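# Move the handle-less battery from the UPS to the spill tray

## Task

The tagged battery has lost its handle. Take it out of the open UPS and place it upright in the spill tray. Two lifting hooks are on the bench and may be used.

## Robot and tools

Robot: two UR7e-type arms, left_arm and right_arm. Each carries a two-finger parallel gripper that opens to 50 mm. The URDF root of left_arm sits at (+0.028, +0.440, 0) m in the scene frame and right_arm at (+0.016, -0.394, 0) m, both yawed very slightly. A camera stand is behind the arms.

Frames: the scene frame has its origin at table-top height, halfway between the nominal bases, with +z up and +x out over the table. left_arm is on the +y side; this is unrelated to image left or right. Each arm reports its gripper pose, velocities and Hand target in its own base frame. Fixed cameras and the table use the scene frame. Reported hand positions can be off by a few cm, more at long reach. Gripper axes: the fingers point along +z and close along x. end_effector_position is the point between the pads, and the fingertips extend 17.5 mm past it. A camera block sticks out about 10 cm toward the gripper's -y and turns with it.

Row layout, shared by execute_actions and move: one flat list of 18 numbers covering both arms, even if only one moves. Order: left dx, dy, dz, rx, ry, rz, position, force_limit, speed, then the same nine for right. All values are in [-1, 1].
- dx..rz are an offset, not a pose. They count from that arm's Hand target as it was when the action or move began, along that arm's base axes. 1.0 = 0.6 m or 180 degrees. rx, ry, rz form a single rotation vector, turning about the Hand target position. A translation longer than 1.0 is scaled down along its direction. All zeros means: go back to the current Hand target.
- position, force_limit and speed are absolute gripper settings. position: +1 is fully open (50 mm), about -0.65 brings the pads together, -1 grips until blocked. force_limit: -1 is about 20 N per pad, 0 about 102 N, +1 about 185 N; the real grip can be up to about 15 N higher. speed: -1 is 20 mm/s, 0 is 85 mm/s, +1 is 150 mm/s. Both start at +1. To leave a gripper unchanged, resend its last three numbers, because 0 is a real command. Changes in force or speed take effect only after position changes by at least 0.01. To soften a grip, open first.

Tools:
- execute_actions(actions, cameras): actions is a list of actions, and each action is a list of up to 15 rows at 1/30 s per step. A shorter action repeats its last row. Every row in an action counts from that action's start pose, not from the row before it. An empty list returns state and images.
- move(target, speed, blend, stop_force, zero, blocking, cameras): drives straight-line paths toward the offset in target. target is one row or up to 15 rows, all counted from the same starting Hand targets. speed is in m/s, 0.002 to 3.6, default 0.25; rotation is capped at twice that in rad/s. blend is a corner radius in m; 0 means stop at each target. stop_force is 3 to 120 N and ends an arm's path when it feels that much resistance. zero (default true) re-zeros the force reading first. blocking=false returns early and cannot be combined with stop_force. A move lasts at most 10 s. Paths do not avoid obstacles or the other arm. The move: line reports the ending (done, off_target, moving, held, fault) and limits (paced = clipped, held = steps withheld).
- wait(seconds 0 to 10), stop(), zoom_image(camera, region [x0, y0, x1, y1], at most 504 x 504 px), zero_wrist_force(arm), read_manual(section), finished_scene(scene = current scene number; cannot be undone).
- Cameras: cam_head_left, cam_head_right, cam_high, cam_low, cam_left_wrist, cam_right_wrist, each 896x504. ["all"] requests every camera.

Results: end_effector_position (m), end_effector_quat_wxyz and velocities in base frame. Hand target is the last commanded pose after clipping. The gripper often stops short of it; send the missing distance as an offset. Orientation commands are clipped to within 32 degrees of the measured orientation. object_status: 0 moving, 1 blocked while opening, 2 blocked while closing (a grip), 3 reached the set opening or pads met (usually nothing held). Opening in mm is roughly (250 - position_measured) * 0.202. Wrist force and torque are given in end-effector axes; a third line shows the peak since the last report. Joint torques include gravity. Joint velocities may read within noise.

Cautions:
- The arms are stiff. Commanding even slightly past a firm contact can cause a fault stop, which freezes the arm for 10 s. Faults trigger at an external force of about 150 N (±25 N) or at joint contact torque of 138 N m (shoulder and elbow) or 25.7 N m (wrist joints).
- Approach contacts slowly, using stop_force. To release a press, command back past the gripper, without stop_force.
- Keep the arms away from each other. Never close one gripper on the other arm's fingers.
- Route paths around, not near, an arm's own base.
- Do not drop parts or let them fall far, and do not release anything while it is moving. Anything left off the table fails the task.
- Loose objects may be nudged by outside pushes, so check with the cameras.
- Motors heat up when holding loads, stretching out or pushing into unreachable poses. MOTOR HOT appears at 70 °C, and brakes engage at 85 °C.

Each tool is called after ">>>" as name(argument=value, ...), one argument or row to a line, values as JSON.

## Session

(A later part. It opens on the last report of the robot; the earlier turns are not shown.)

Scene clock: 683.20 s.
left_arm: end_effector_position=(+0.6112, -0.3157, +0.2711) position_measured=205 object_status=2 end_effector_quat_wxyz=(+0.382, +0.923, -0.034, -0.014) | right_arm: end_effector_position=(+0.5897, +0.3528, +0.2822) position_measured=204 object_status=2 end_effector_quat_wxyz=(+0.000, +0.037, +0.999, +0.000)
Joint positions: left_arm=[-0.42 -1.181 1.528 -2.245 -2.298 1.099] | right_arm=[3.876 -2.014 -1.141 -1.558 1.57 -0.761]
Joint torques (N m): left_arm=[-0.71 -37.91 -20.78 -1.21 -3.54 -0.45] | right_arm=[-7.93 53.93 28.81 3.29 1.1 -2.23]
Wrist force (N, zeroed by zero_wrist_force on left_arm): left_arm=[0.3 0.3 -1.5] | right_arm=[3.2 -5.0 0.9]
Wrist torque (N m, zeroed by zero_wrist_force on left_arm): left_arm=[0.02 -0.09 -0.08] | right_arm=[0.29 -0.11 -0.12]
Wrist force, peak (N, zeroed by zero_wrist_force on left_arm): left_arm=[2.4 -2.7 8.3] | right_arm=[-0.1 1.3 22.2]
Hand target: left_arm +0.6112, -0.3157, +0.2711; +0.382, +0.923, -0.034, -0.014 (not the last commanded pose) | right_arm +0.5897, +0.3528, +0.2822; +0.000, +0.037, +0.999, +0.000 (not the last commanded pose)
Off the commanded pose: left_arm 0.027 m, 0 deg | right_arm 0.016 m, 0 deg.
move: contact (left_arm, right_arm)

>>> move(
  target=[0,0,0.03,0,0,0,-1,0.6,-0.9,0,0,0,0,0,0,-1,0.3,-0.9],
  speed=0.015,
  stop_force=14,
  cameras=["cam_left_wrist"],
)

Scene clock: 690.77 s.
left_arm: end_effector_position=(+0.6112, -0.3157, +0.2843) position_measured=205 object_status=2 end_effector_quat_wxyz=(+0.382, +0.923, -0.034, -0.014) | right_arm: end_effector_position=(+0.5897, +0.3528, +0.2822) position_measured=204 object_status=2 end_effector_quat_wxyz=(+0.000, +0.037, +0.999, +0.000)
Joint positions: left_arm=[-0.42 -1.192 1.507 -2.214 -2.298 1.099] | right_arm=[3.876 -2.014 -1.141 -1.558 1.57 -0.761]
Joint torques (N m): left_arm=[6.83 -39.99 -27.95 -7.72 -6.18 -1.03] | right_arm=[-7.76 40.4 31.51 3.19 1.02 -2.31]
Wrist force (N, zeroed by zero_wrist_force on left_arm): left_arm=[-1.2 -7.2 6.4] | right_arm=[1.7 -2.1 2.3]
Wrist torque (N m, zeroed by zero_wrist_force on left_arm): left_arm=[0.09 -0.19 -0.17] | right_arm=[0.11 -0.29 -0.11]
Wrist force, peak (N, zeroed by zero_wrist_force on left_arm): left_arm=[2.9 -12.2 15.3] | right_arm=[3.3 -5.4 1.1]
Hand target: left_arm +0.6112, -0.3157, +0.2843; +0.382, +0.923, -0.034, -0.014 (not the last commanded pose) | right_arm +0.5897, +0.3528, +0.2822; +0.000, +0.037, +0.999, +0.000
Off the commanded pose: left_arm 0.005 m, 0 deg | right_arm 0.000 m, 0 deg.
move: contact (left_arm)
Images, in order (width x height): cam_left_wrist 896x504.

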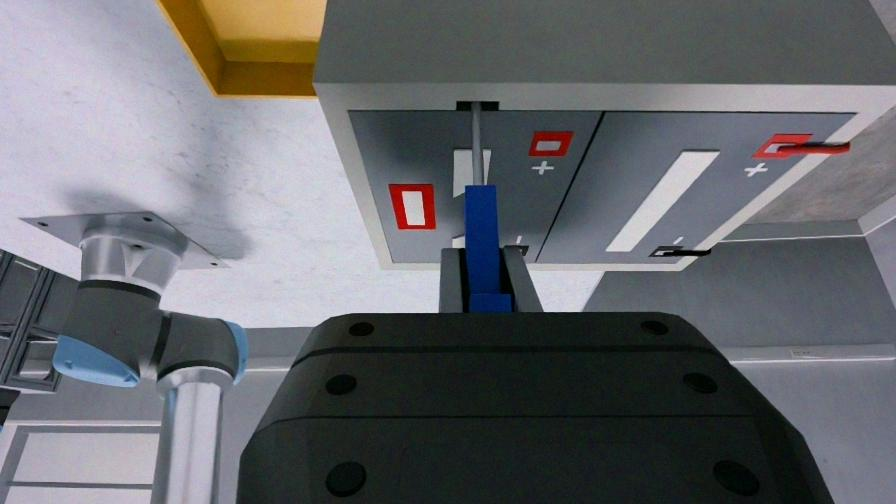

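>>> move(
  target=[
    [0,0,-0.004,0,0,0,-0.98,1,-0.9,0,0,-0.018,0,0,0,-1,0.3,-0.9],
    [0,0,-0.004,0,0,0,-0.98,1,-0.9,0,0,-0.018,0,0,0,1,0.3,-0.8],
    [0,0,-0.004,0,0,0,-0.98,1,-0.9,0,0,0.085,0,0,0,1,0.3,-0.8],
    [0,0,-0.004,0,0,0,-0.98,1,-0.9,-0.007,-0.125,0.1,0.2493,-0.019,0,1,0.3,-0.8],
    [0,0,-0.004,0,0,0,-0.98,1,-0.9,-0.007,-0.094,0.0815,0.2493,-0.019,0,1,0.3,-0.8],
  ],
  speed=[0.05,0.2,0.2,0.35,0.3],
  blend=[0,0,0,0.01,0],
  cameras=["cam_right_wrist","cam_low"],
)

Scene clock: 717.97 s.
left_arm: end_effector_position=(+0.6112, -0.3157, +0.2819) position_measured=206 object_status=2 end_effector_quat_wxyz=(+0.382, +0.923, -0.034, -0.014) | right_arm: end_effector_position=(+0.5855, +0.2963, +0.3311) position_measured=3 object_status=3 end_effector_quat_wxyz=(+0.015, +0.035, +0.923, +0.382)
Joint positions: left_arm=[-0.42 -1.19 1.511 -2.219 -2.298 1.099] | right_arm=[3.569 -1.807 -1.605 -0.851 2.238 -0.91]
Joint torques (N m): left_arm=[3.14 -49.28 -34.22 -1.11 0.81 -0.92] | right_arm=[7.09 39.42 23.5 5.31 1.89 0.14]
Wrist force (N, zeroed by zero_wrist_force on left_arm): left_arm=[0.7 0.0 -2.5] | right_arm=[2.2 0.0 1.1]
Wrist torque (N m, zeroed by zero_wrist_force on left_arm): left_arm=[0.24 -0.10 -0.07] | right_arm=[-0.20 -0.34 0.11]
Wrist force, peak (N, zeroed by zero_wrist_force on left_arm): left_arm=[-1.3 -7.4 6.6] | right_arm=[2.6 0.8 4.0]
Hand target: left_arm +0.6112, -0.3157, +0.2819; +0.382, +0.923, -0.034, -0.014 | right_arm +0.5855, +0.2964, +0.3311; +0.015, +0.035, +0.923, +0.382
Off the commanded pose: left_arm 0.000 m, 0 deg | right_arm 0.000 m, 0 deg.
move: done
Images, in order (width x height): cam_low 896x504, cam_right_wrist 896x504.

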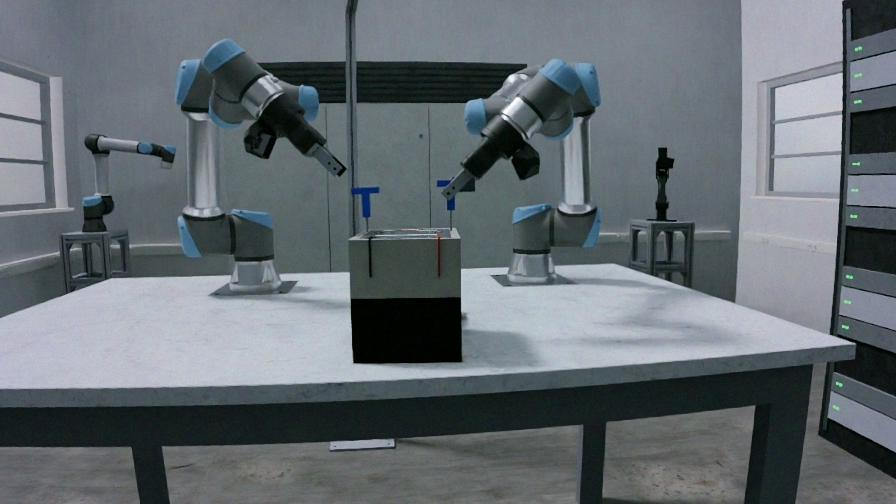

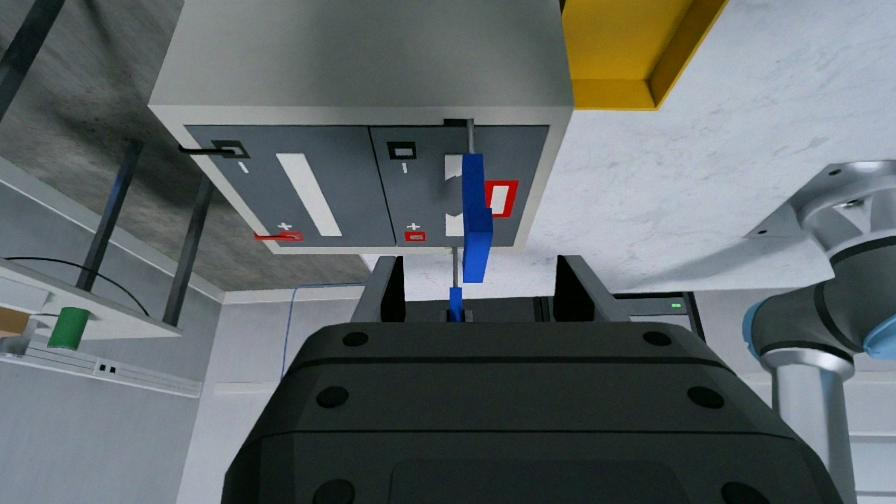

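>>> move(
  target=[0,0,0,0,0,0,-0.98,1,-0.9,0.002,0.094,-0.0943,0,0,0,1,0.3,-0.8],
  speed=0.15,
  stop_force=8,
)

>>> execute_actions(
  actions=[
    [[0,0,0,0,0,0,-0.98,1,-0.9,0,0,0,0,0,0,-1,1,-0.9]],
    [[0,0,0,0,0,0,-0.98,1,-0.9,0,0,0,0,0,0,-1,1,-0.9]],
    [[0,0,0,0,0,0,-0.98,1,-0.9,0,0,0,0,0,0,-1,1,-0.9]],
    [[0,0,0,0,0,0,-0.98,1,-0.9,0,0,0,0,0,0,-1,1,-0.9]],
  ],
)

>>> move(
  target=[0,0,0,0,0,0,-0.98,1,-0.9,0,0,0.03,0,0,0,-1,1,-0.9],
  speed=0.02,
  stop_force=14,
  cameras=["cam_right_wrist"],
)

Scene clock: 729.17 s.
left_arm: end_effector_position=(+0.6112, -0.3157, +0.2819) position_measured=206 object_status=2 end_effector_quat_wxyz=(+0.382, +0.923, -0.034, -0.014) | right_arm: end_effector_position=(+0.5867, +0.3528, +0.2746) position_measured=3 object_status=3 end_effector_quat_wxyz=(+0.015, +0.035, +0.923, +0.382)
Joint positions: left_arm=[-0.42 -1.19 1.511 -2.219 -2.298 1.099] | right_arm=[3.656 -1.895 -1.656 -0.654 2.198 -0.814]
Joint torques (N m): left_arm=[0.43 -49.17 -34.24 -1.22 0.55 -1] | right_arm=[-9.43 30.94 27.44 6.19 2.7 -0.16]
Wrist force (N, zeroed by zero_wrist_force on left_arm): left_arm=[0.7 -0.1 -2.5] | right_arm=[2.3 0.3 0.9]
Wrist torque (N m, zeroed by zero_wrist_force on left_arm): left_arm=[0.22 -0.10 -0.07] | right_arm=[-0.16 -0.36 0.12]
Wrist force, peak (N, zeroed by zero_wrist_force on left_arm): left_arm=[0.7 0.0 -2.8] | right_arm=[2.5 0.2 3.3]
Hand target: left_arm +0.6112, -0.3157, +0.2819; +0.382, +0.923, -0.034, -0.014 | right_arm +0.5867, +0.3528, +0.2745; +0.015, +0.035, +0.923, +0.382
Off the commanded pose: left_arm 0.000 m, 0 deg | right_arm 0.000 m, 0 deg.
move: done

Scene clock: 731.37 s.
left_arm: end_effector_position=(+0.6112, -0.3157, +0.2819) position_measured=206 object_status=2 end_effector_quat_wxyz=(+0.382, +0.923, -0.034, -0.014) | right_arm: end_effector_position=(+0.5868, +0.3527, +0.2745) position_measured=205 object_status=2 end_effector_quat_wxyz=(+0.015, +0.035, +0.923, +0.382)
Joint positions: left_arm=[-0.42 -1.19 1.511 -2.219 -2.298 1.099] | right_arm=[3.656 -1.895 -1.656 -0.654 2.198 -0.814]
Joint torques (N m): left_arm=[-0.93 -49.1 -34.15 -1.18 0.35 -1.12] | right_arm=[19.08 48.3 11.86 -2.31 8.97 1.89]
Wrist force (N, zeroed by zero_wrist_force on left_arm): left_arm=[0.7 0.0 -2.6] | right_arm=[-25.5 -1.8 8.2]
Wrist torque (N m, zeroed by zero_wrist_force on left_arm): left_arm=[0.25 -0.10 -0.07] | right_arm=[-0.45 -1.77 -1.17]
Wrist force, peak (N, zeroed by zero_wrist_force on left_arm): left_arm=[0.8 -0.2 -2.9] | right_arm=[-25.5 -1.6 8.3]
Hand target: left_arm +0.6112, -0.3157, +0.2819; +0.382, +0.923, -0.034, -0.014 | right_arm +0.5867, +0.3528, +0.2745; +0.015, +0.035, +0.923, +0.382
Off the commanded pose: left_arm 0.000 m, 0 deg | right_arm 0.000 m, 0 deg.
Step readings (end_effector_position of left_arm | right_arm):
0: (+0.6112, -0.3157, +0.2819) | (+0.5867, +0.3528, +0.2746)
1: (+0.6112, -0.3157, +0.2819) | (+0.5867, +0.3528, +0.2746)
2: (+0.6112, -0.3157, +0.2819) | (+0.5867, +0.3528, +0.2746)
4: (+0.6112, -0.3157, +0.2819) | (+0.5867, +0.3528, +0.2746)
8: (+0.6112, -0.3157, +0.2819) | (+0.5867, +0.3528, +0.2746)
15: (+0.6112, -0.3157, +0.2819) | (+0.5867, +0.3528, +0.2745)
16: (+0.6112, -0.3157, +0.2819) | (+0.5867, +0.3528, +0.2745)
17: (+0.6112, -0.3157, +0.2819) | (+0.5867, +0.3528, +0.2745)
19: (+0.6112, -0.3157, +0.2819) | (+0.5867, +0.3528, +0.2745)
23: (+0.6112, -0.3157, +0.2819) | (+0.5867, +0.3528, +0.2745)
30: (+0.6112, -0.3157, +0.2819) | (+0.5867, +0.3528, +0.2745)
31: (+0.6112, -0.3157, +0.2819) | (+0.5867, +0.3528, +0.2745)
32: (+0.6112, -0.3157, +0.2819) | (+0.5867, +0.3528, +0.2745)
34: (+0.6112, -0.3157, +0.2819) | (+0.5867, +0.3528, +0.2745)
38: (+0.6112, -0.3157, +0.2819) | (+0.5867, +0.3528, +0.2745)
45: (+0.6112, -0.3157, +0.2819) | (+0.5867, +0.3528, +0.2745)
46: (+0.6112, -0.3157, +0.2819) | (+0.5868, +0.3528, +0.2746)
47: (+0.6112, -0.3157, +0.2819) | (+0.5869, +0.3527, +0.2746)
49: (+0.6112, -0.3157, +0.2819) | (+0.5869, +0.3527, +0.2746)
53: (+0.6112, -0.3157, +0.2819) | (+0.5869, +0.3527, +0.2745)
60: (+0.6112, -0.3157, +0.2819) | (+0.5868, +0.3527, +0.2745)

Scene clock: 733.23 s.
left_arm: end_effector_position=(+0.6112, -0.3157, +0.2819) position_measured=206 object_status=2 end_effector_quat_wxyz=(+0.382, +0.923, -0.034, -0.014) | right_arm: end_effector_position=(+0.5867, +0.3528, +0.2878) position_measured=205 object_status=2 end_effector_quat_wxyz=(+0.015, +0.035, +0.923, +0.382)
Joint positions: left_arm=[-0.42 -1.19 1.511 -2.219 -2.298 1.099] | right_arm=[3.656 -1.883 -1.636 -0.686 2.198 -0.814]
Joint torques (N m): left_arm=[-2.22 -49.29 -34.82 -1.48 0.29 -1.11] | right_arm=[14.17 38.24 15.19 -0.18 8.12 2.98]
Wrist force (N, zeroed by zero_wrist_force on left_arm): left_arm=[0.6 0.3 -1.6] | right_arm=[-19.3 -8.0 8.7]
Wrist torque (N m, zeroed by zero_wrist_force on left_arm): left_arm=[0.15 -0.12 -0.08] | right_arm=[-0.30 -1.62 -1.04]
Wrist force, peak (N, zeroed by zero_wrist_force on left_arm): left_arm=[0.7 -0.2 -2.9] | right_arm=[-23.5 -20.2 24.6]
Hand target: left_arm +0.6112, -0.3157, +0.2819; +0.382, +0.923, -0.034, -0.014 | right_arm +0.5867, +0.3528, +0.2878; +0.015, +0.035, +0.923, +0.382 (not the last commanded pose)
Off the commanded pose: left_arm 0.000 m, 0 deg | right_arm 0.005 m, 0 deg.
move: contact (right_arm)
Images, in order (width x height): cam_right_wrist 896x504.

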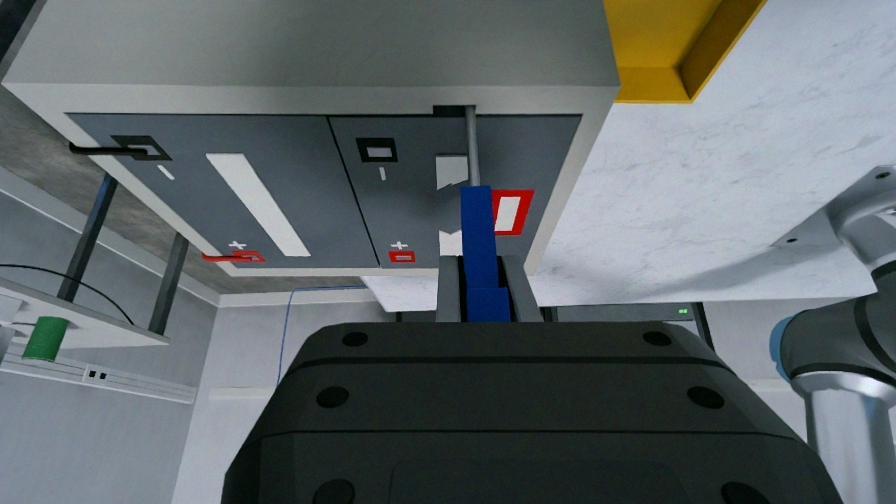

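>>> move(
  target=[
    [0,0,0,0,0,0,-0.98,1,-0.9,0,0,-0.0067,0,0,0,-1,1,-0.9],
    [0,0,0,0,0,0,-0.98,1,-0.9,0.0083,-0.0006,-0.0067,0,0,0,-1,1,-0.9],
  ],
  speed=0.05,
)

>>> move(
  target=[0,0,0.02,0,0,0,-0.98,1,-0.9,0,0,0.02,0,0,0,-1,1,-0.9],
  speed=0.02,
  stop_force=14,
)

Scene clock: 740.73 s.
left_arm: end_effector_position=(+0.6112, -0.3157, +0.2819) position_measured=206 object_status=2 end_effector_quat_wxyz=(+0.382, +0.923, -0.034, -0.014) | right_arm: end_effector_position=(+0.5917, +0.3523, +0.2836) position_measured=205 object_status=2 end_effector_quat_wxyz=(+0.015, +0.035, +0.923, +0.382) end_effector_velocity=(-0.001, +0.000, +0.001) end_effector_angular_velocity=(+0.001, -0.004, +0.000)
Joint positions: left_arm=[-0.42 -1.19 1.511 -2.219 -2.298 1.099] | right_arm=[3.651 -1.897 -1.627 -0.684 2.2 -0.819]
Joint velocities: left_arm=[within noise] | right_arm=[0.001 0.004 -0.005 0.005 -0.002 0.001]
Joint torques (N m): left_arm=[-4.97 -48.92 -34.25 -1.89 0.07 -1.15] | right_arm=[11.93 49.04 18.21 6 -0.36 1.68]
Wrist force (N, zeroed by zero_wrist_force on left_arm): left_arm=[0.7 0.9 -1.5] | right_arm=[1.3 0.2 1.3]
Wrist torque (N m, zeroed by zero_wrist_force on left_arm): left_arm=[0.13 -0.16 -0.08] | right_arm=[-0.02 -0.22 0.11]
Wrist force, peak (N, zeroed by zero_wrist_force on left_arm): left_arm=[0.8 0.5 -1.7] | right_arm=[-21.1 -6.4 6.2]
Hand target: left_arm +0.6112, -0.3157, +0.2819; +0.382, +0.923, -0.034, -0.014 | right_arm +0.5917, +0.3524, +0.2837; +0.015, +0.035, +0.923, +0.382
Off the commanded pose: left_arm 0.000 m, 0 deg | right_arm 0.000 m, 0 deg.
move: done

Scene clock: 742.03 s.
left_arm: end_effector_position=(+0.6111, -0.3157, +0.2842) position_measured=206 object_status=2 end_effector_quat_wxyz=(+0.382, +0.923, -0.034, -0.014) | right_arm: end_effector_position=(+0.5917, +0.3524, +0.2878) position_measured=205 object_status=2 end_effector_quat_wxyz=(+0.015, +0.035, +0.923, +0.382)
Joint positions: left_arm=[-0.42 -1.192 1.507 -2.214 -2.298 1.099] | right_arm=[3.651 -1.893 -1.621 -0.694 2.2 -0.819]
Joint torques (N m): left_arm=[-6.08 -41.4 -36.42 -2.76 -5.71 -1.21] | right_arm=[-12.02 39.28 36.44 4.38 4 0.63]
Wrist force (N, zeroed by zero_wrist_force on left_arm): left_arm=[1.1 -5.5 9.9] | right_arm=[1.3 -8.4 9.3]
Wrist torque (N m, zeroed by zero_wrist_force on left_arm): left_arm=[-0.16 -0.10 -0.05] | right_arm=[-0.26 -0.13 0.12]
Wrist force, peak (N, zeroed by zero_wrist_force on left_arm): left_arm=[5.2 -11.6 18.6] | right_arm=[1.2 -11.8 16.4]
Hand target: left_arm +0.6111, -0.3157, +0.2842; +0.382, +0.923, -0.034, -0.014 (not the last commanded pose) | right_arm +0.5917, +0.3524, +0.2878; +0.015, +0.035, +0.923, +0.382 (not the last commanded pose)
Off the commanded pose: left_arm 0.010 m, 0 deg | right_arm 0.008 m, 0 deg.
move: contact (left_arm, right_arm)

>>> move(
  target=[0,0,0.02,0,0,0,-0.98,1,-0.9,0,0,0.02,0,0,0,-1,1,-0.9],
  speed=0.03,
  stop_force=70,
  cameras=["cam_left_wrist","cam_right_wrist","cam_low"],
)

Scene clock: 746.67 s.
left_arm: end_effector_position=(+0.6111, -0.3157, +0.2962) position_measured=206 object_status=2 end_effector_quat_wxyz=(+0.382, +0.923, -0.034, -0.014) | right_arm: end_effector_position=(+0.5917, +0.3524, +0.2998) position_measured=205 object_status=2 end_effector_quat_wxyz=(+0.015, +0.035, +0.923, +0.382)
Joint positions: left_arm=[-0.42 -1.2 1.487 -2.185 -2.298 1.099] | right_arm=[3.651 -1.883 -1.602 -0.723 2.2 -0.819]
Joint torques (N m): left_arm=[-6.46 -44.92 -30.16 -8.3 -4.48 0.92] | right_arm=[-10.38 44.08 27.53 9.16 1.64 -0.35]
Wrist force (N, zeroed by zero_wrist_force on left_arm): left_arm=[0.6 -9.4 14.3] | right_arm=[1.0 -12.0 16.2]
Wrist torque (N m, zeroed by zero_wrist_force on left_arm): left_arm=[-0.13 -0.11 -0.08] | right_arm=[-0.56 -0.21 0.08]
Wrist force, peak (N, zeroed by zero_wrist_force on left_arm): left_arm=[4.8 -11.3 17.1] | right_arm=[1.0 -12.9 17.9]
Hand target: left_arm +0.6111, -0.3157, +0.2962; +0.382, +0.923, -0.034, -0.014 | right_arm +0.5917, +0.3524, +0.2998; +0.015, +0.035, +0.923, +0.382
Off the commanded pose: left_arm 0.000 m, 0 deg | right_arm 0.000 m, 0 deg.
move: done
Images, in order (width x height): cam_low 896x504, cam_left_wrist 896x504, cam_right_wrist 896x504.

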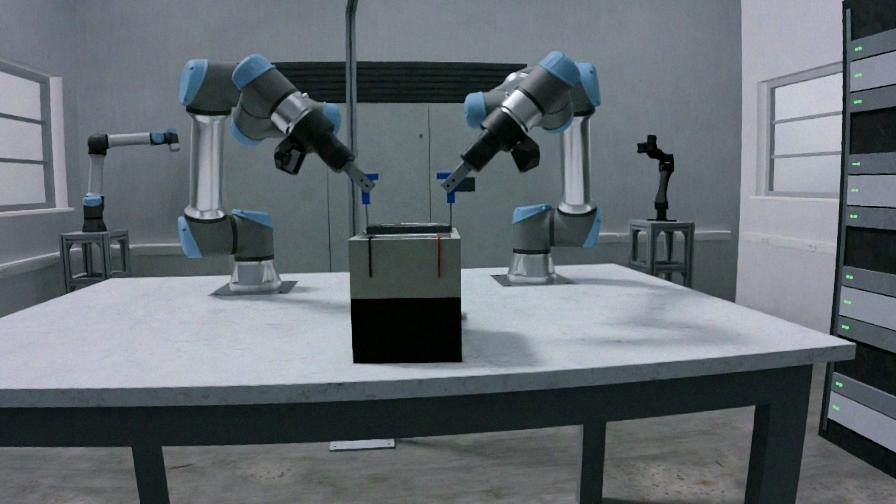

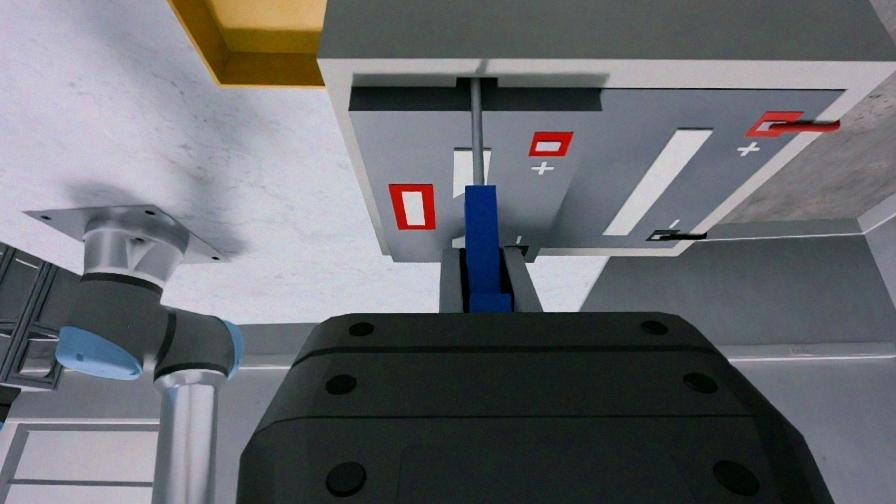

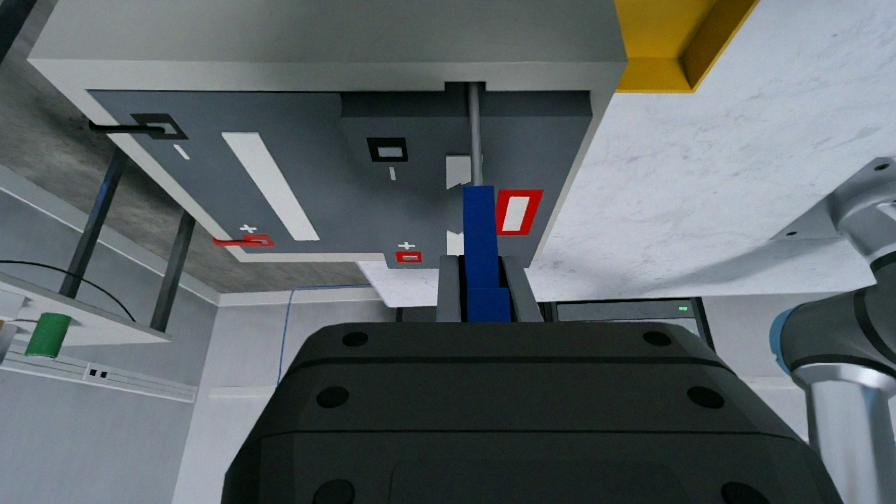

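>>> move(
  target=[0,0,0.32,0,0,0,-0.98,1,-0.9,0,0,0.32,0,0,0,-1,1,-0.9],
  speed=0.07,
  stop_force=50,
  cameras=["cam_high","cam_low","cam_head_left","cam_left_wrist"],
)

Scene clock: 755.17 s.
left_arm: end_effector_position=(+0.6112, -0.3157, +0.4882) position_measured=206 object_status=2 end_effector_quat_wxyz=(+0.382, +0.923, -0.034, -0.014) | right_arm: end_effector_position=(+0.5917, +0.3524, +0.4918) position_measured=205 object_status=2 end_effector_quat_wxyz=(+0.015, +0.035, +0.923, +0.382)
Joint positions: left_arm=[-0.42 -1.221 1.021 -1.698 -2.298 1.099] | right_arm=[3.651 -1.836 -1.167 -1.205 2.2 -0.819]
Joint torques (N m): left_arm=[-3.75 -65.13 -46.07 -4.2 -3.69 0.49] | right_arm=[-2.78 62.08 41.76 5.97 5.02 -2.64]
Wrist force (N, zeroed by zero_wrist_force on left_arm): left_arm=[1.0 -11.6 12.5] | right_arm=[1.1 -14.0 14.4]
Wrist torque (N m, zeroed by zero_wrist_force on left_arm): left_arm=[-0.01 -0.14 -0.08] | right_arm=[-0.38 -0.21 0.05]
Wrist force, peak (N, zeroed by zero_wrist_force on left_arm): left_arm=[1.9 -12.1 18.0] | right_arm=[1.2 -14.9 19.7]
Hand target: left_arm +0.6111, -0.3157, +0.4882; +0.382, +0.923, -0.034, -0.014 | right_arm +0.5917, +0.3524, +0.4918; +0.015, +0.035, +0.923, +0.382
Off the commanded pose: left_arm 0.000 m, 0 deg | right_arm 0.000 m, 0 deg.
move: done
Images, in order (width x height): cam_head_left 896x504, cam_high 896x504, cam_low 896x504, cam_left_wrist 896x504.

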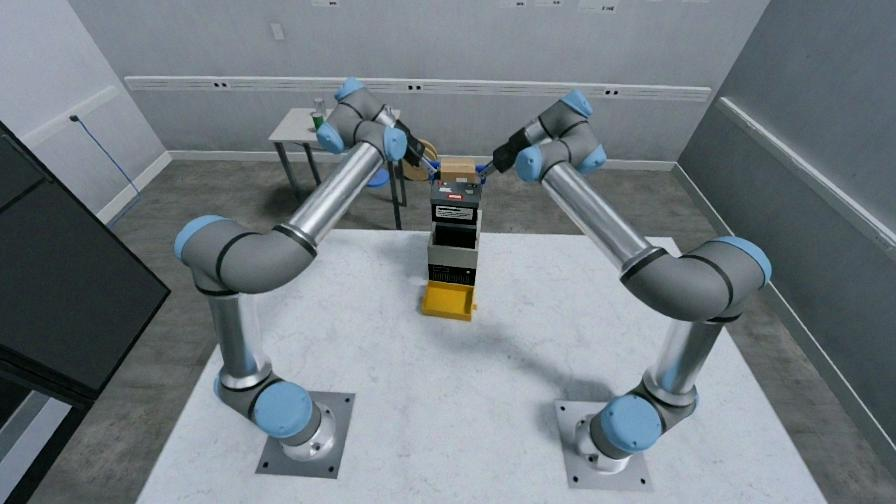

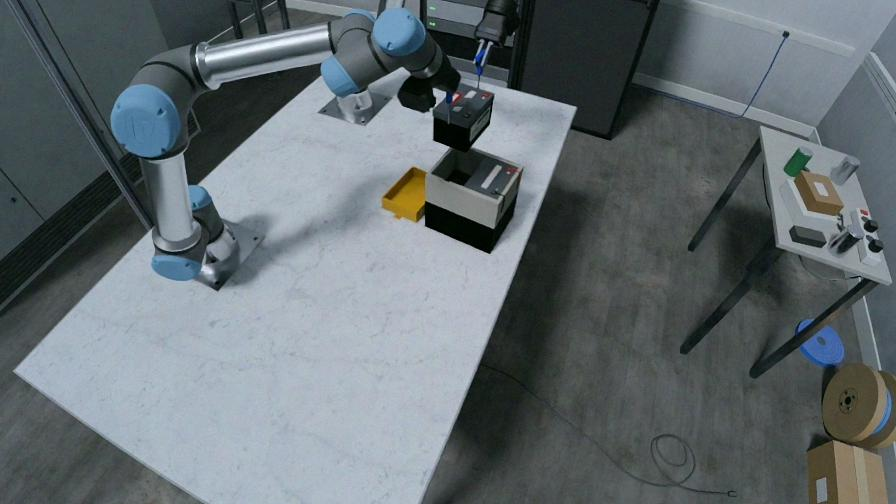

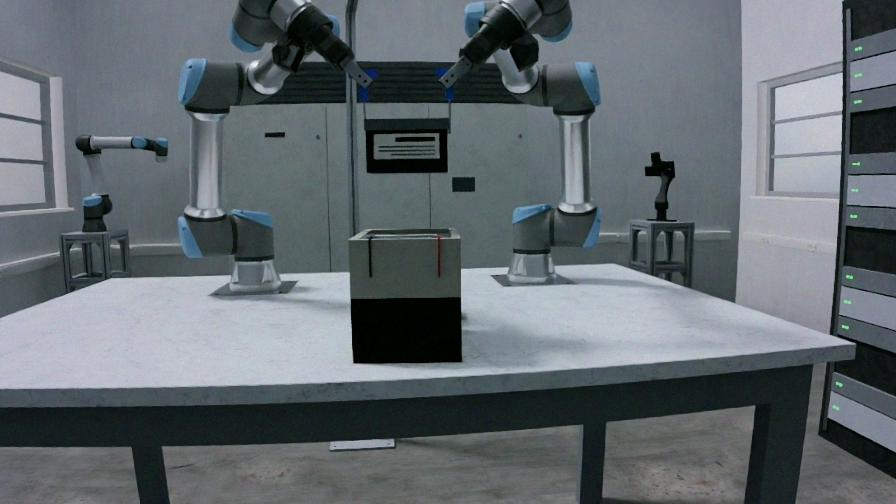

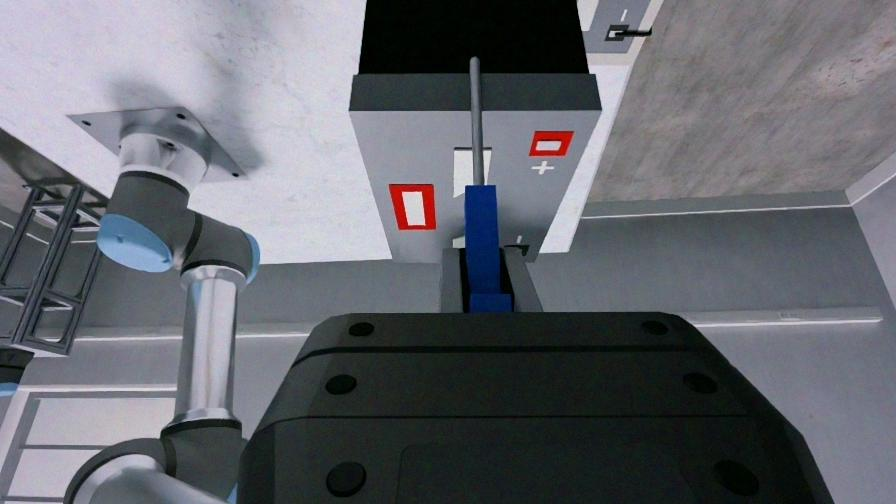

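>>> move(
  target=[
    [-0.2343,0.0173,-0.03,0,0,0,-0.98,1,-0.9,-0.2343,0.0187,-0.03,0,0,0,-1,1,-0.9],
    [-0.2343,0.0173,-0.38,0,0,0,-0.98,1,-0.9,-0.2343,0.0187,-0.38,0,0,0,-1,1,-0.9],
  ],
  speed=0.12,
  blend=0.02,
  cameras=["cam_high","cam_head_left","cam_left_wrist","cam_right_wrist"],
)

>>> zoom_image(
  camera="cam_head_left",
  region=[400, 220, 500, 330],
)

>>> zoom_image(
  camera="cam_high",
  region=[360, 80, 530, 240],
)

Scene clock: 788.73 s.
left_arm: end_effector_position=(+0.4706, -0.3053, +0.2602) position_measured=206 object_status=2 end_effector_quat_wxyz=(+0.382, +0.923, -0.034, -0.014) | right_arm: end_effector_position=(+0.4511, +0.3636, +0.2638) position_measured=205 object_status=2 end_effector_quat_wxyz=(+0.015, +0.035, +0.923, +0.382)
Joint positions: left_arm=[-0.518 -1.472 1.952 -2.457 -2.262 0.978] | right_arm=[3.82 -1.645 -2.018 -0.449 2.111 -0.646]
Joint torques (N m): left_arm=[4.22 -43.48 -32.56 -7.12 -5.71 0.02] | right_arm=[-6.32 40.27 26.71 8.38 1.08 2.55]
Wrist force (N, zeroed by zero_wrist_force on left_arm): left_arm=[0.2 -8.4 14.9] | right_arm=[0.9 -11.5 17.0]
Wrist torque (N m, zeroed by zero_wrist_force on left_arm): left_arm=[-0.27 -0.14 -0.05] | right_arm=[-0.72 -0.14 0.01]
Wrist force, peak (N, zeroed by zero_wrist_force on left_arm): left_arm=[1.1 -10.1 20.2] | right_arm=[-0.1 -12.9 22.1]
Hand target: left_arm +0.4706, -0.3053, +0.2602; +0.382, +0.923, -0.034, -0.014 | right_arm +0.4511, +0.3636, +0.2638; +0.015, +0.035, +0.923, +0.382
Off the commanded pose: left_arm 0.000 m, 0 deg | right_arm 0.000 m, 0 deg.
move: done
Images, in order (width x height): cam_head_left 896x504, cam_high 896x504, cam_left_wrist 896x504, cam_right_wrist 896x504.

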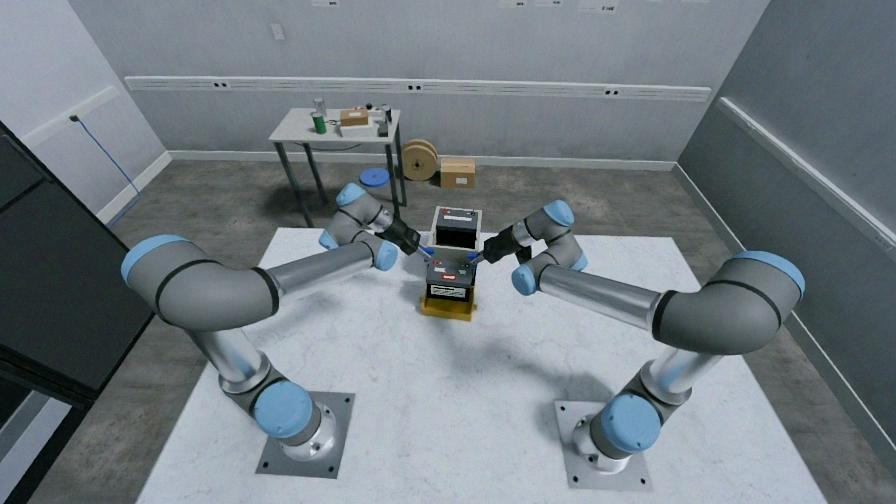

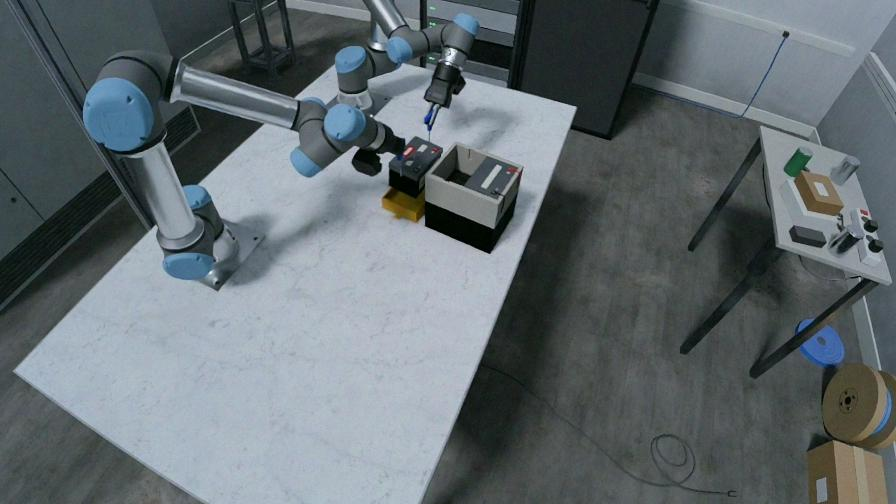

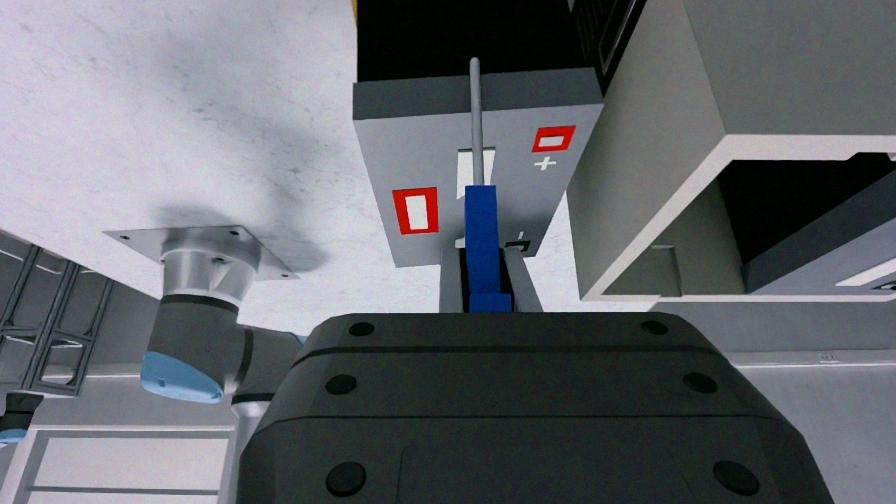

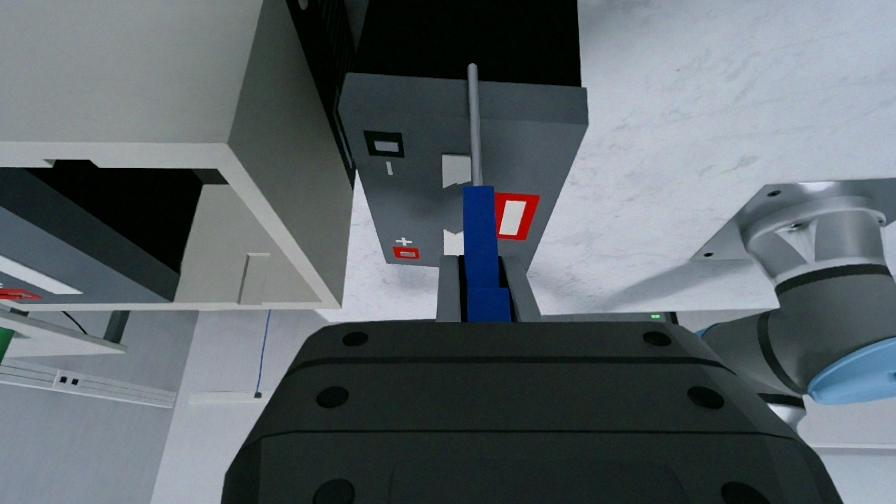

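Scaled by 4.582 from the camera's 896x504 image, which has a finer 1280x720 frame.

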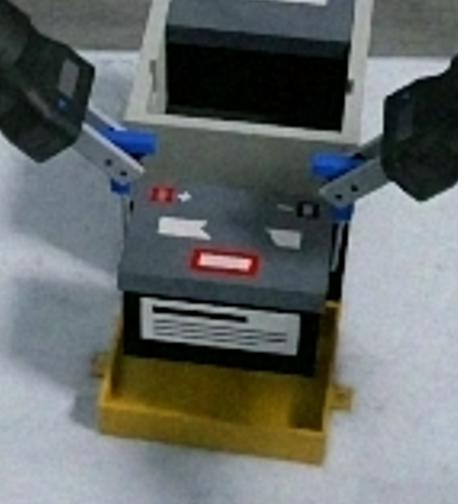

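Scaled by 2.965 from the camera's 896x504 image, which has a finer 1280x720 frame.

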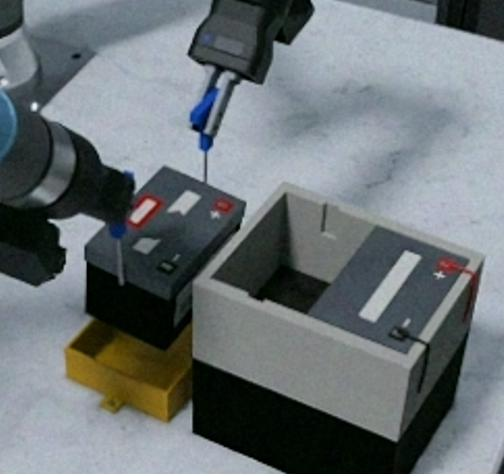

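>>> move(
  target=[-0.0098,0.0033,-0.05,0,0,0,-0.98,1,-0.9,-0.0098,0.0033,-0.05,0,0,0,-1,1,-0.9],
  speed=0.08,
  cameras=["cam_high","cam_head_left","cam_left_wrist","cam_right_wrist"],
)

>>> zoom_image(
  camera="cam_head_left",
  region=[400, 220, 500, 330],
)

>>> zoom_image(
  camera="cam_high",
  region=[370, 130, 480, 240],
)

Scene clock: 809.47 s.
left_arm: end_effector_position=(+0.4647, -0.3033, +0.2302) position_measured=206 object_status=2 end_effector_quat_wxyz=(+0.382, +0.923, -0.034, -0.014) | right_arm: end_effector_position=(+0.4452, +0.3657, +0.2337) position_measured=205 object_status=2 end_effector_quat_wxyz=(+0.015, +0.035, +0.923, +0.382)
Joint positions: left_arm=[-0.521 -1.448 2.013 -2.544 -2.261 0.975] | right_arm=[3.832 -1.678 -2.073 -0.355 2.104 -0.635]
Joint torques (N m): left_arm=[-1.53 -48.67 -36.62 -4.8 -1.22 -0.59] | right_arm=[-12.5 47.4 31.99 6.34 4.02 -1.33]
Wrist force (N, zeroed by zero_wrist_force on left_arm): left_arm=[0.2 -8.4 15.3] | right_arm=[0.4 -11.4 17.3]
Wrist torque (N m, zeroed by zero_wrist_force on left_arm): left_arm=[-0.27 -0.09 -0.06] | right_arm=[-0.72 -0.11 0.00]
Wrist force, peak (N, zeroed by zero_wrist_force on left_arm): left_arm=[-0.3 -9.4 18.1] | right_arm=[0.7 -12.3 19.9]
Hand target: left_arm +0.4647, -0.3033, +0.2302; +0.382, +0.923, -0.034, -0.014 | right_arm +0.4452, +0.3656, +0.2338; +0.015, +0.035, +0.923, +0.382
Off the commanded pose: left_arm 0.000 m, 0 deg | right_arm 0.000 m, 0 deg.
move: done
Images, in order (width x height): cam_head_left 896x504, cam_high 896x504, cam_left_wrist 896x504, cam_right_wrist 896x504.

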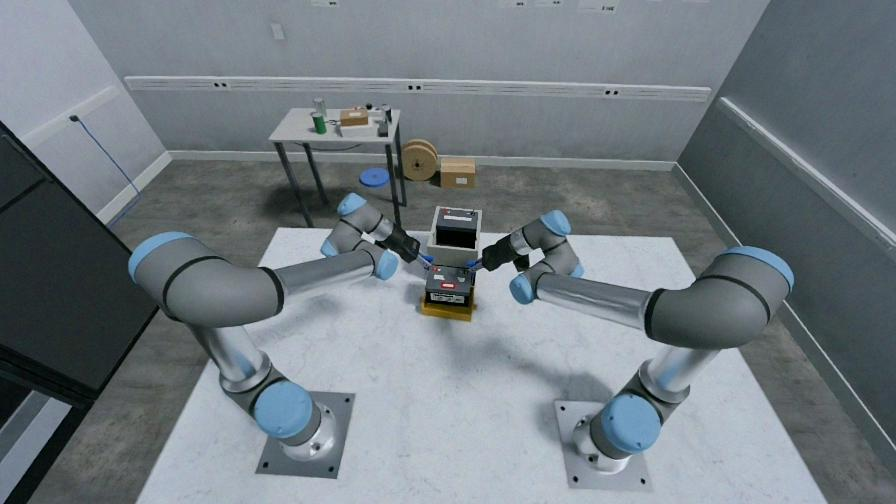

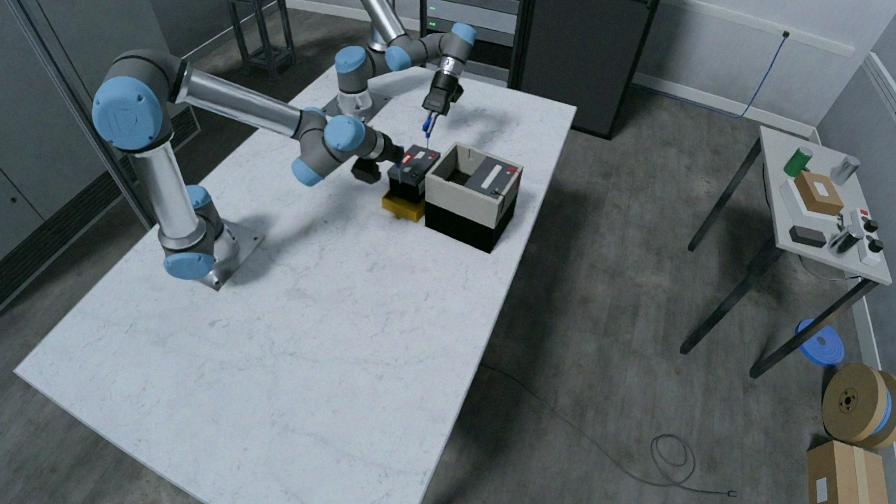

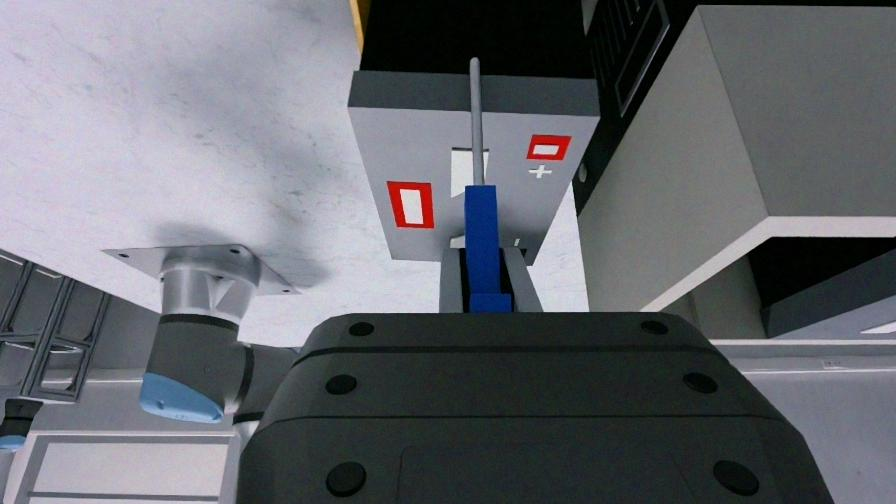

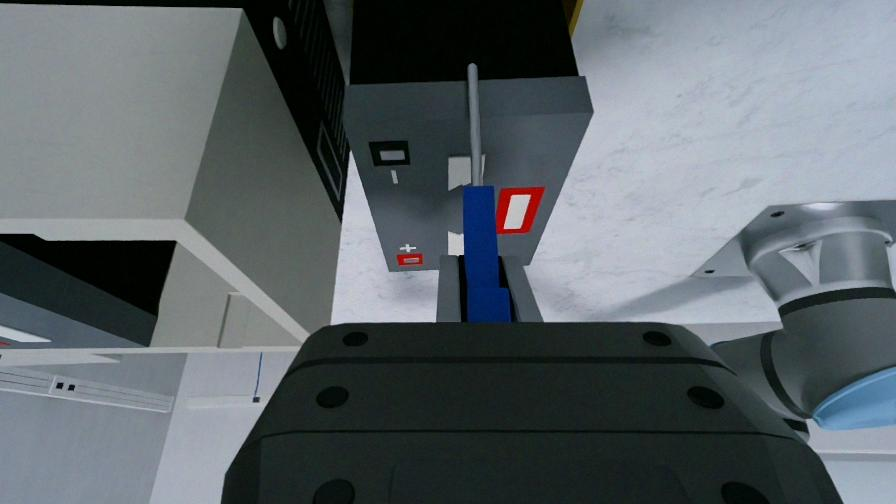

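Scaled by 4.582 from the camera's 896x504 image, which has a finer 1280x720 frame.

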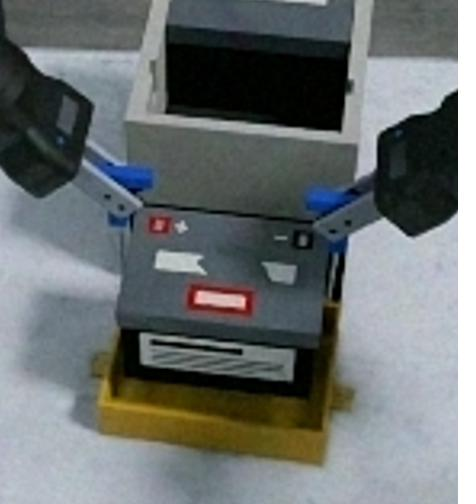

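Scaled by 4.582 from the camera's 896x504 image, which has a finer 1280x720 frame.

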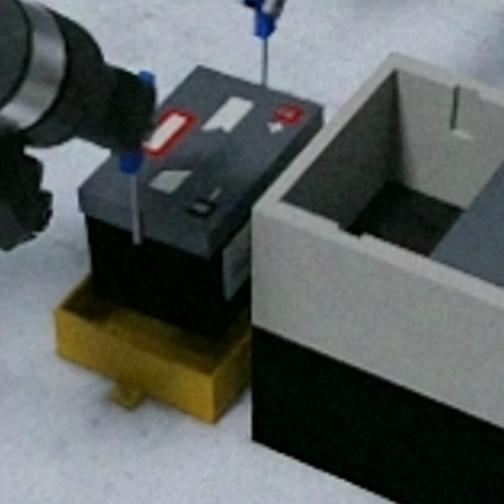

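>>> move(
  target=[0,0,-0.13,0,0,0,-0.98,1,-0.9,0,0,-0.13,0,0,0,-1,1,-0.9],
  speed=0.03,
  stop_force=8,
  cameras=["cam_high","cam_head_left","cam_left_wrist"],
)

>>> zoom_image(
  camera="cam_head_left",
  region=[400, 220, 500, 330],
)

>>> zoom_image(
  camera="cam_high",
  region=[370, 130, 480, 240],
)

Scene clock: 817.77 s.
left_arm: end_effector_position=(+0.4647, -0.3033, +0.1771) position_measured=206 object_status=2 end_effector_quat_wxyz=(+0.382, +0.923, -0.034, -0.014) | right_arm: end_effector_position=(+0.4452, +0.3656, +0.1806) position_measured=205 object_status=2 end_effector_quat_wxyz=(+0.015, +0.035, +0.923, +0.382)
Joint positions: left_arm=[-0.521 -1.363 2.08 -2.695 -2.262 0.975] | right_arm=[3.832 -1.771 -2.137 -0.199 2.104 -0.635]
Joint torques (N m): left_arm=[3.21 -41.25 -37.28 -8.48 -2.8 0.79] | right_arm=[-5.71 32.32 33.18 9.69 1.14 -2.25]
Wrist force (N, zeroed by zero_wrist_force on left_arm): left_arm=[0.3 -8.6 14.4] | right_arm=[0.8 -11.6 16.7]
Wrist torque (N m, zeroed by zero_wrist_force on left_arm): left_arm=[-0.19 -0.05 -0.05] | right_arm=[-0.67 -0.18 -0.01]
Wrist force, peak (N, zeroed by zero_wrist_force on left_arm): left_arm=[0.6 -8.1 15.8] | right_arm=[1.0 -10.8 17.9]
Hand target: left_arm +0.4647, -0.3033, +0.1771; +0.382, +0.923, -0.034, -0.014 (not the last commanded pose) | right_arm +0.4452, +0.3656, +0.1806; +0.015, +0.035, +0.923, +0.382 (not the last commanded pose)
Off the commanded pose: left_arm 0.025 m, 0 deg | right_arm 0.025 m, 0 deg.
move: contact (left_arm, right_arm)
Images, in order (width x height): cam_head_left 896x504, cam_high 896x504, cam_left_wrist 896x504.

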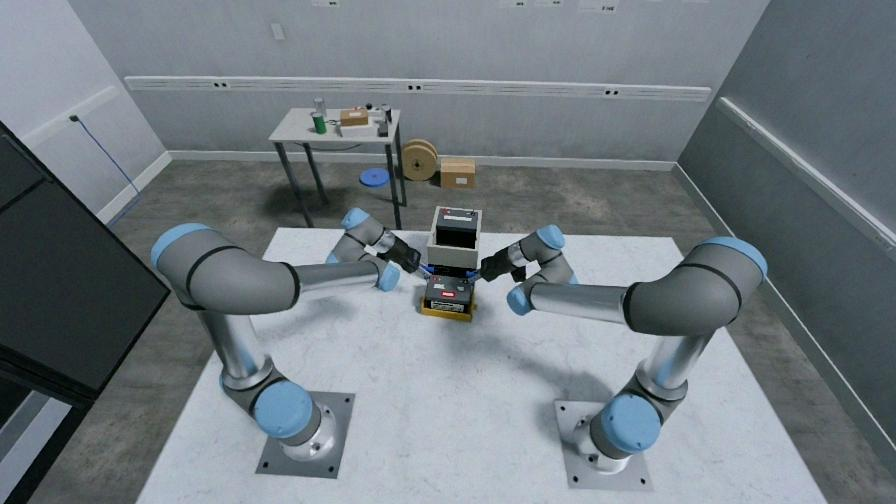

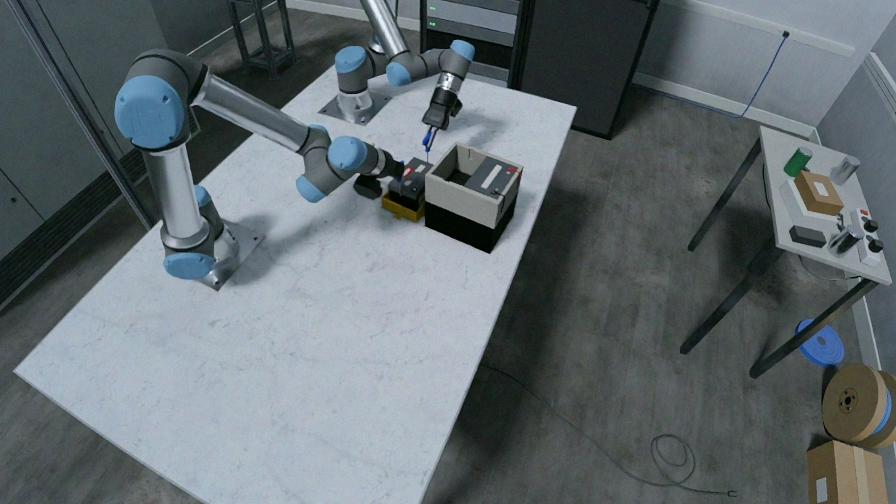

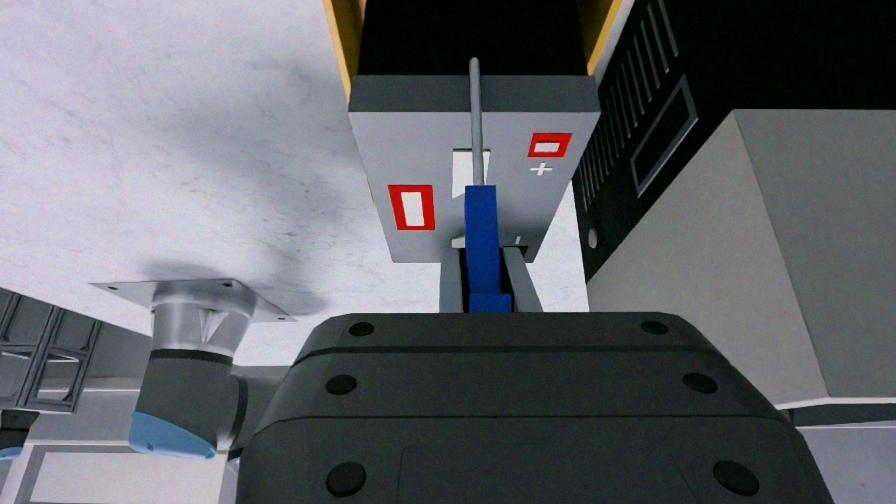

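Scaled by 4.582 from the camera's 896x504 image, which has a finer 1280x720 frame.

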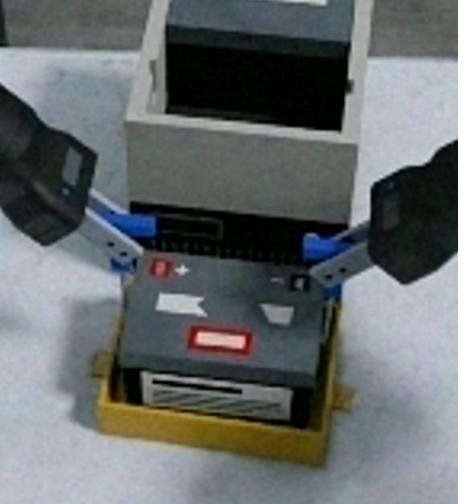

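Scaled by 4.582 from the camera's 896x504 image, which has a finer 1280x720 frame.

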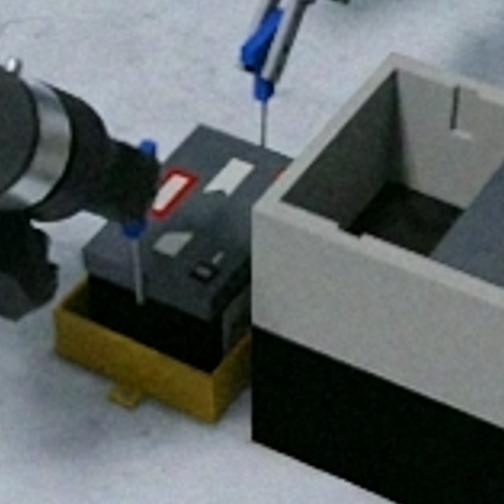

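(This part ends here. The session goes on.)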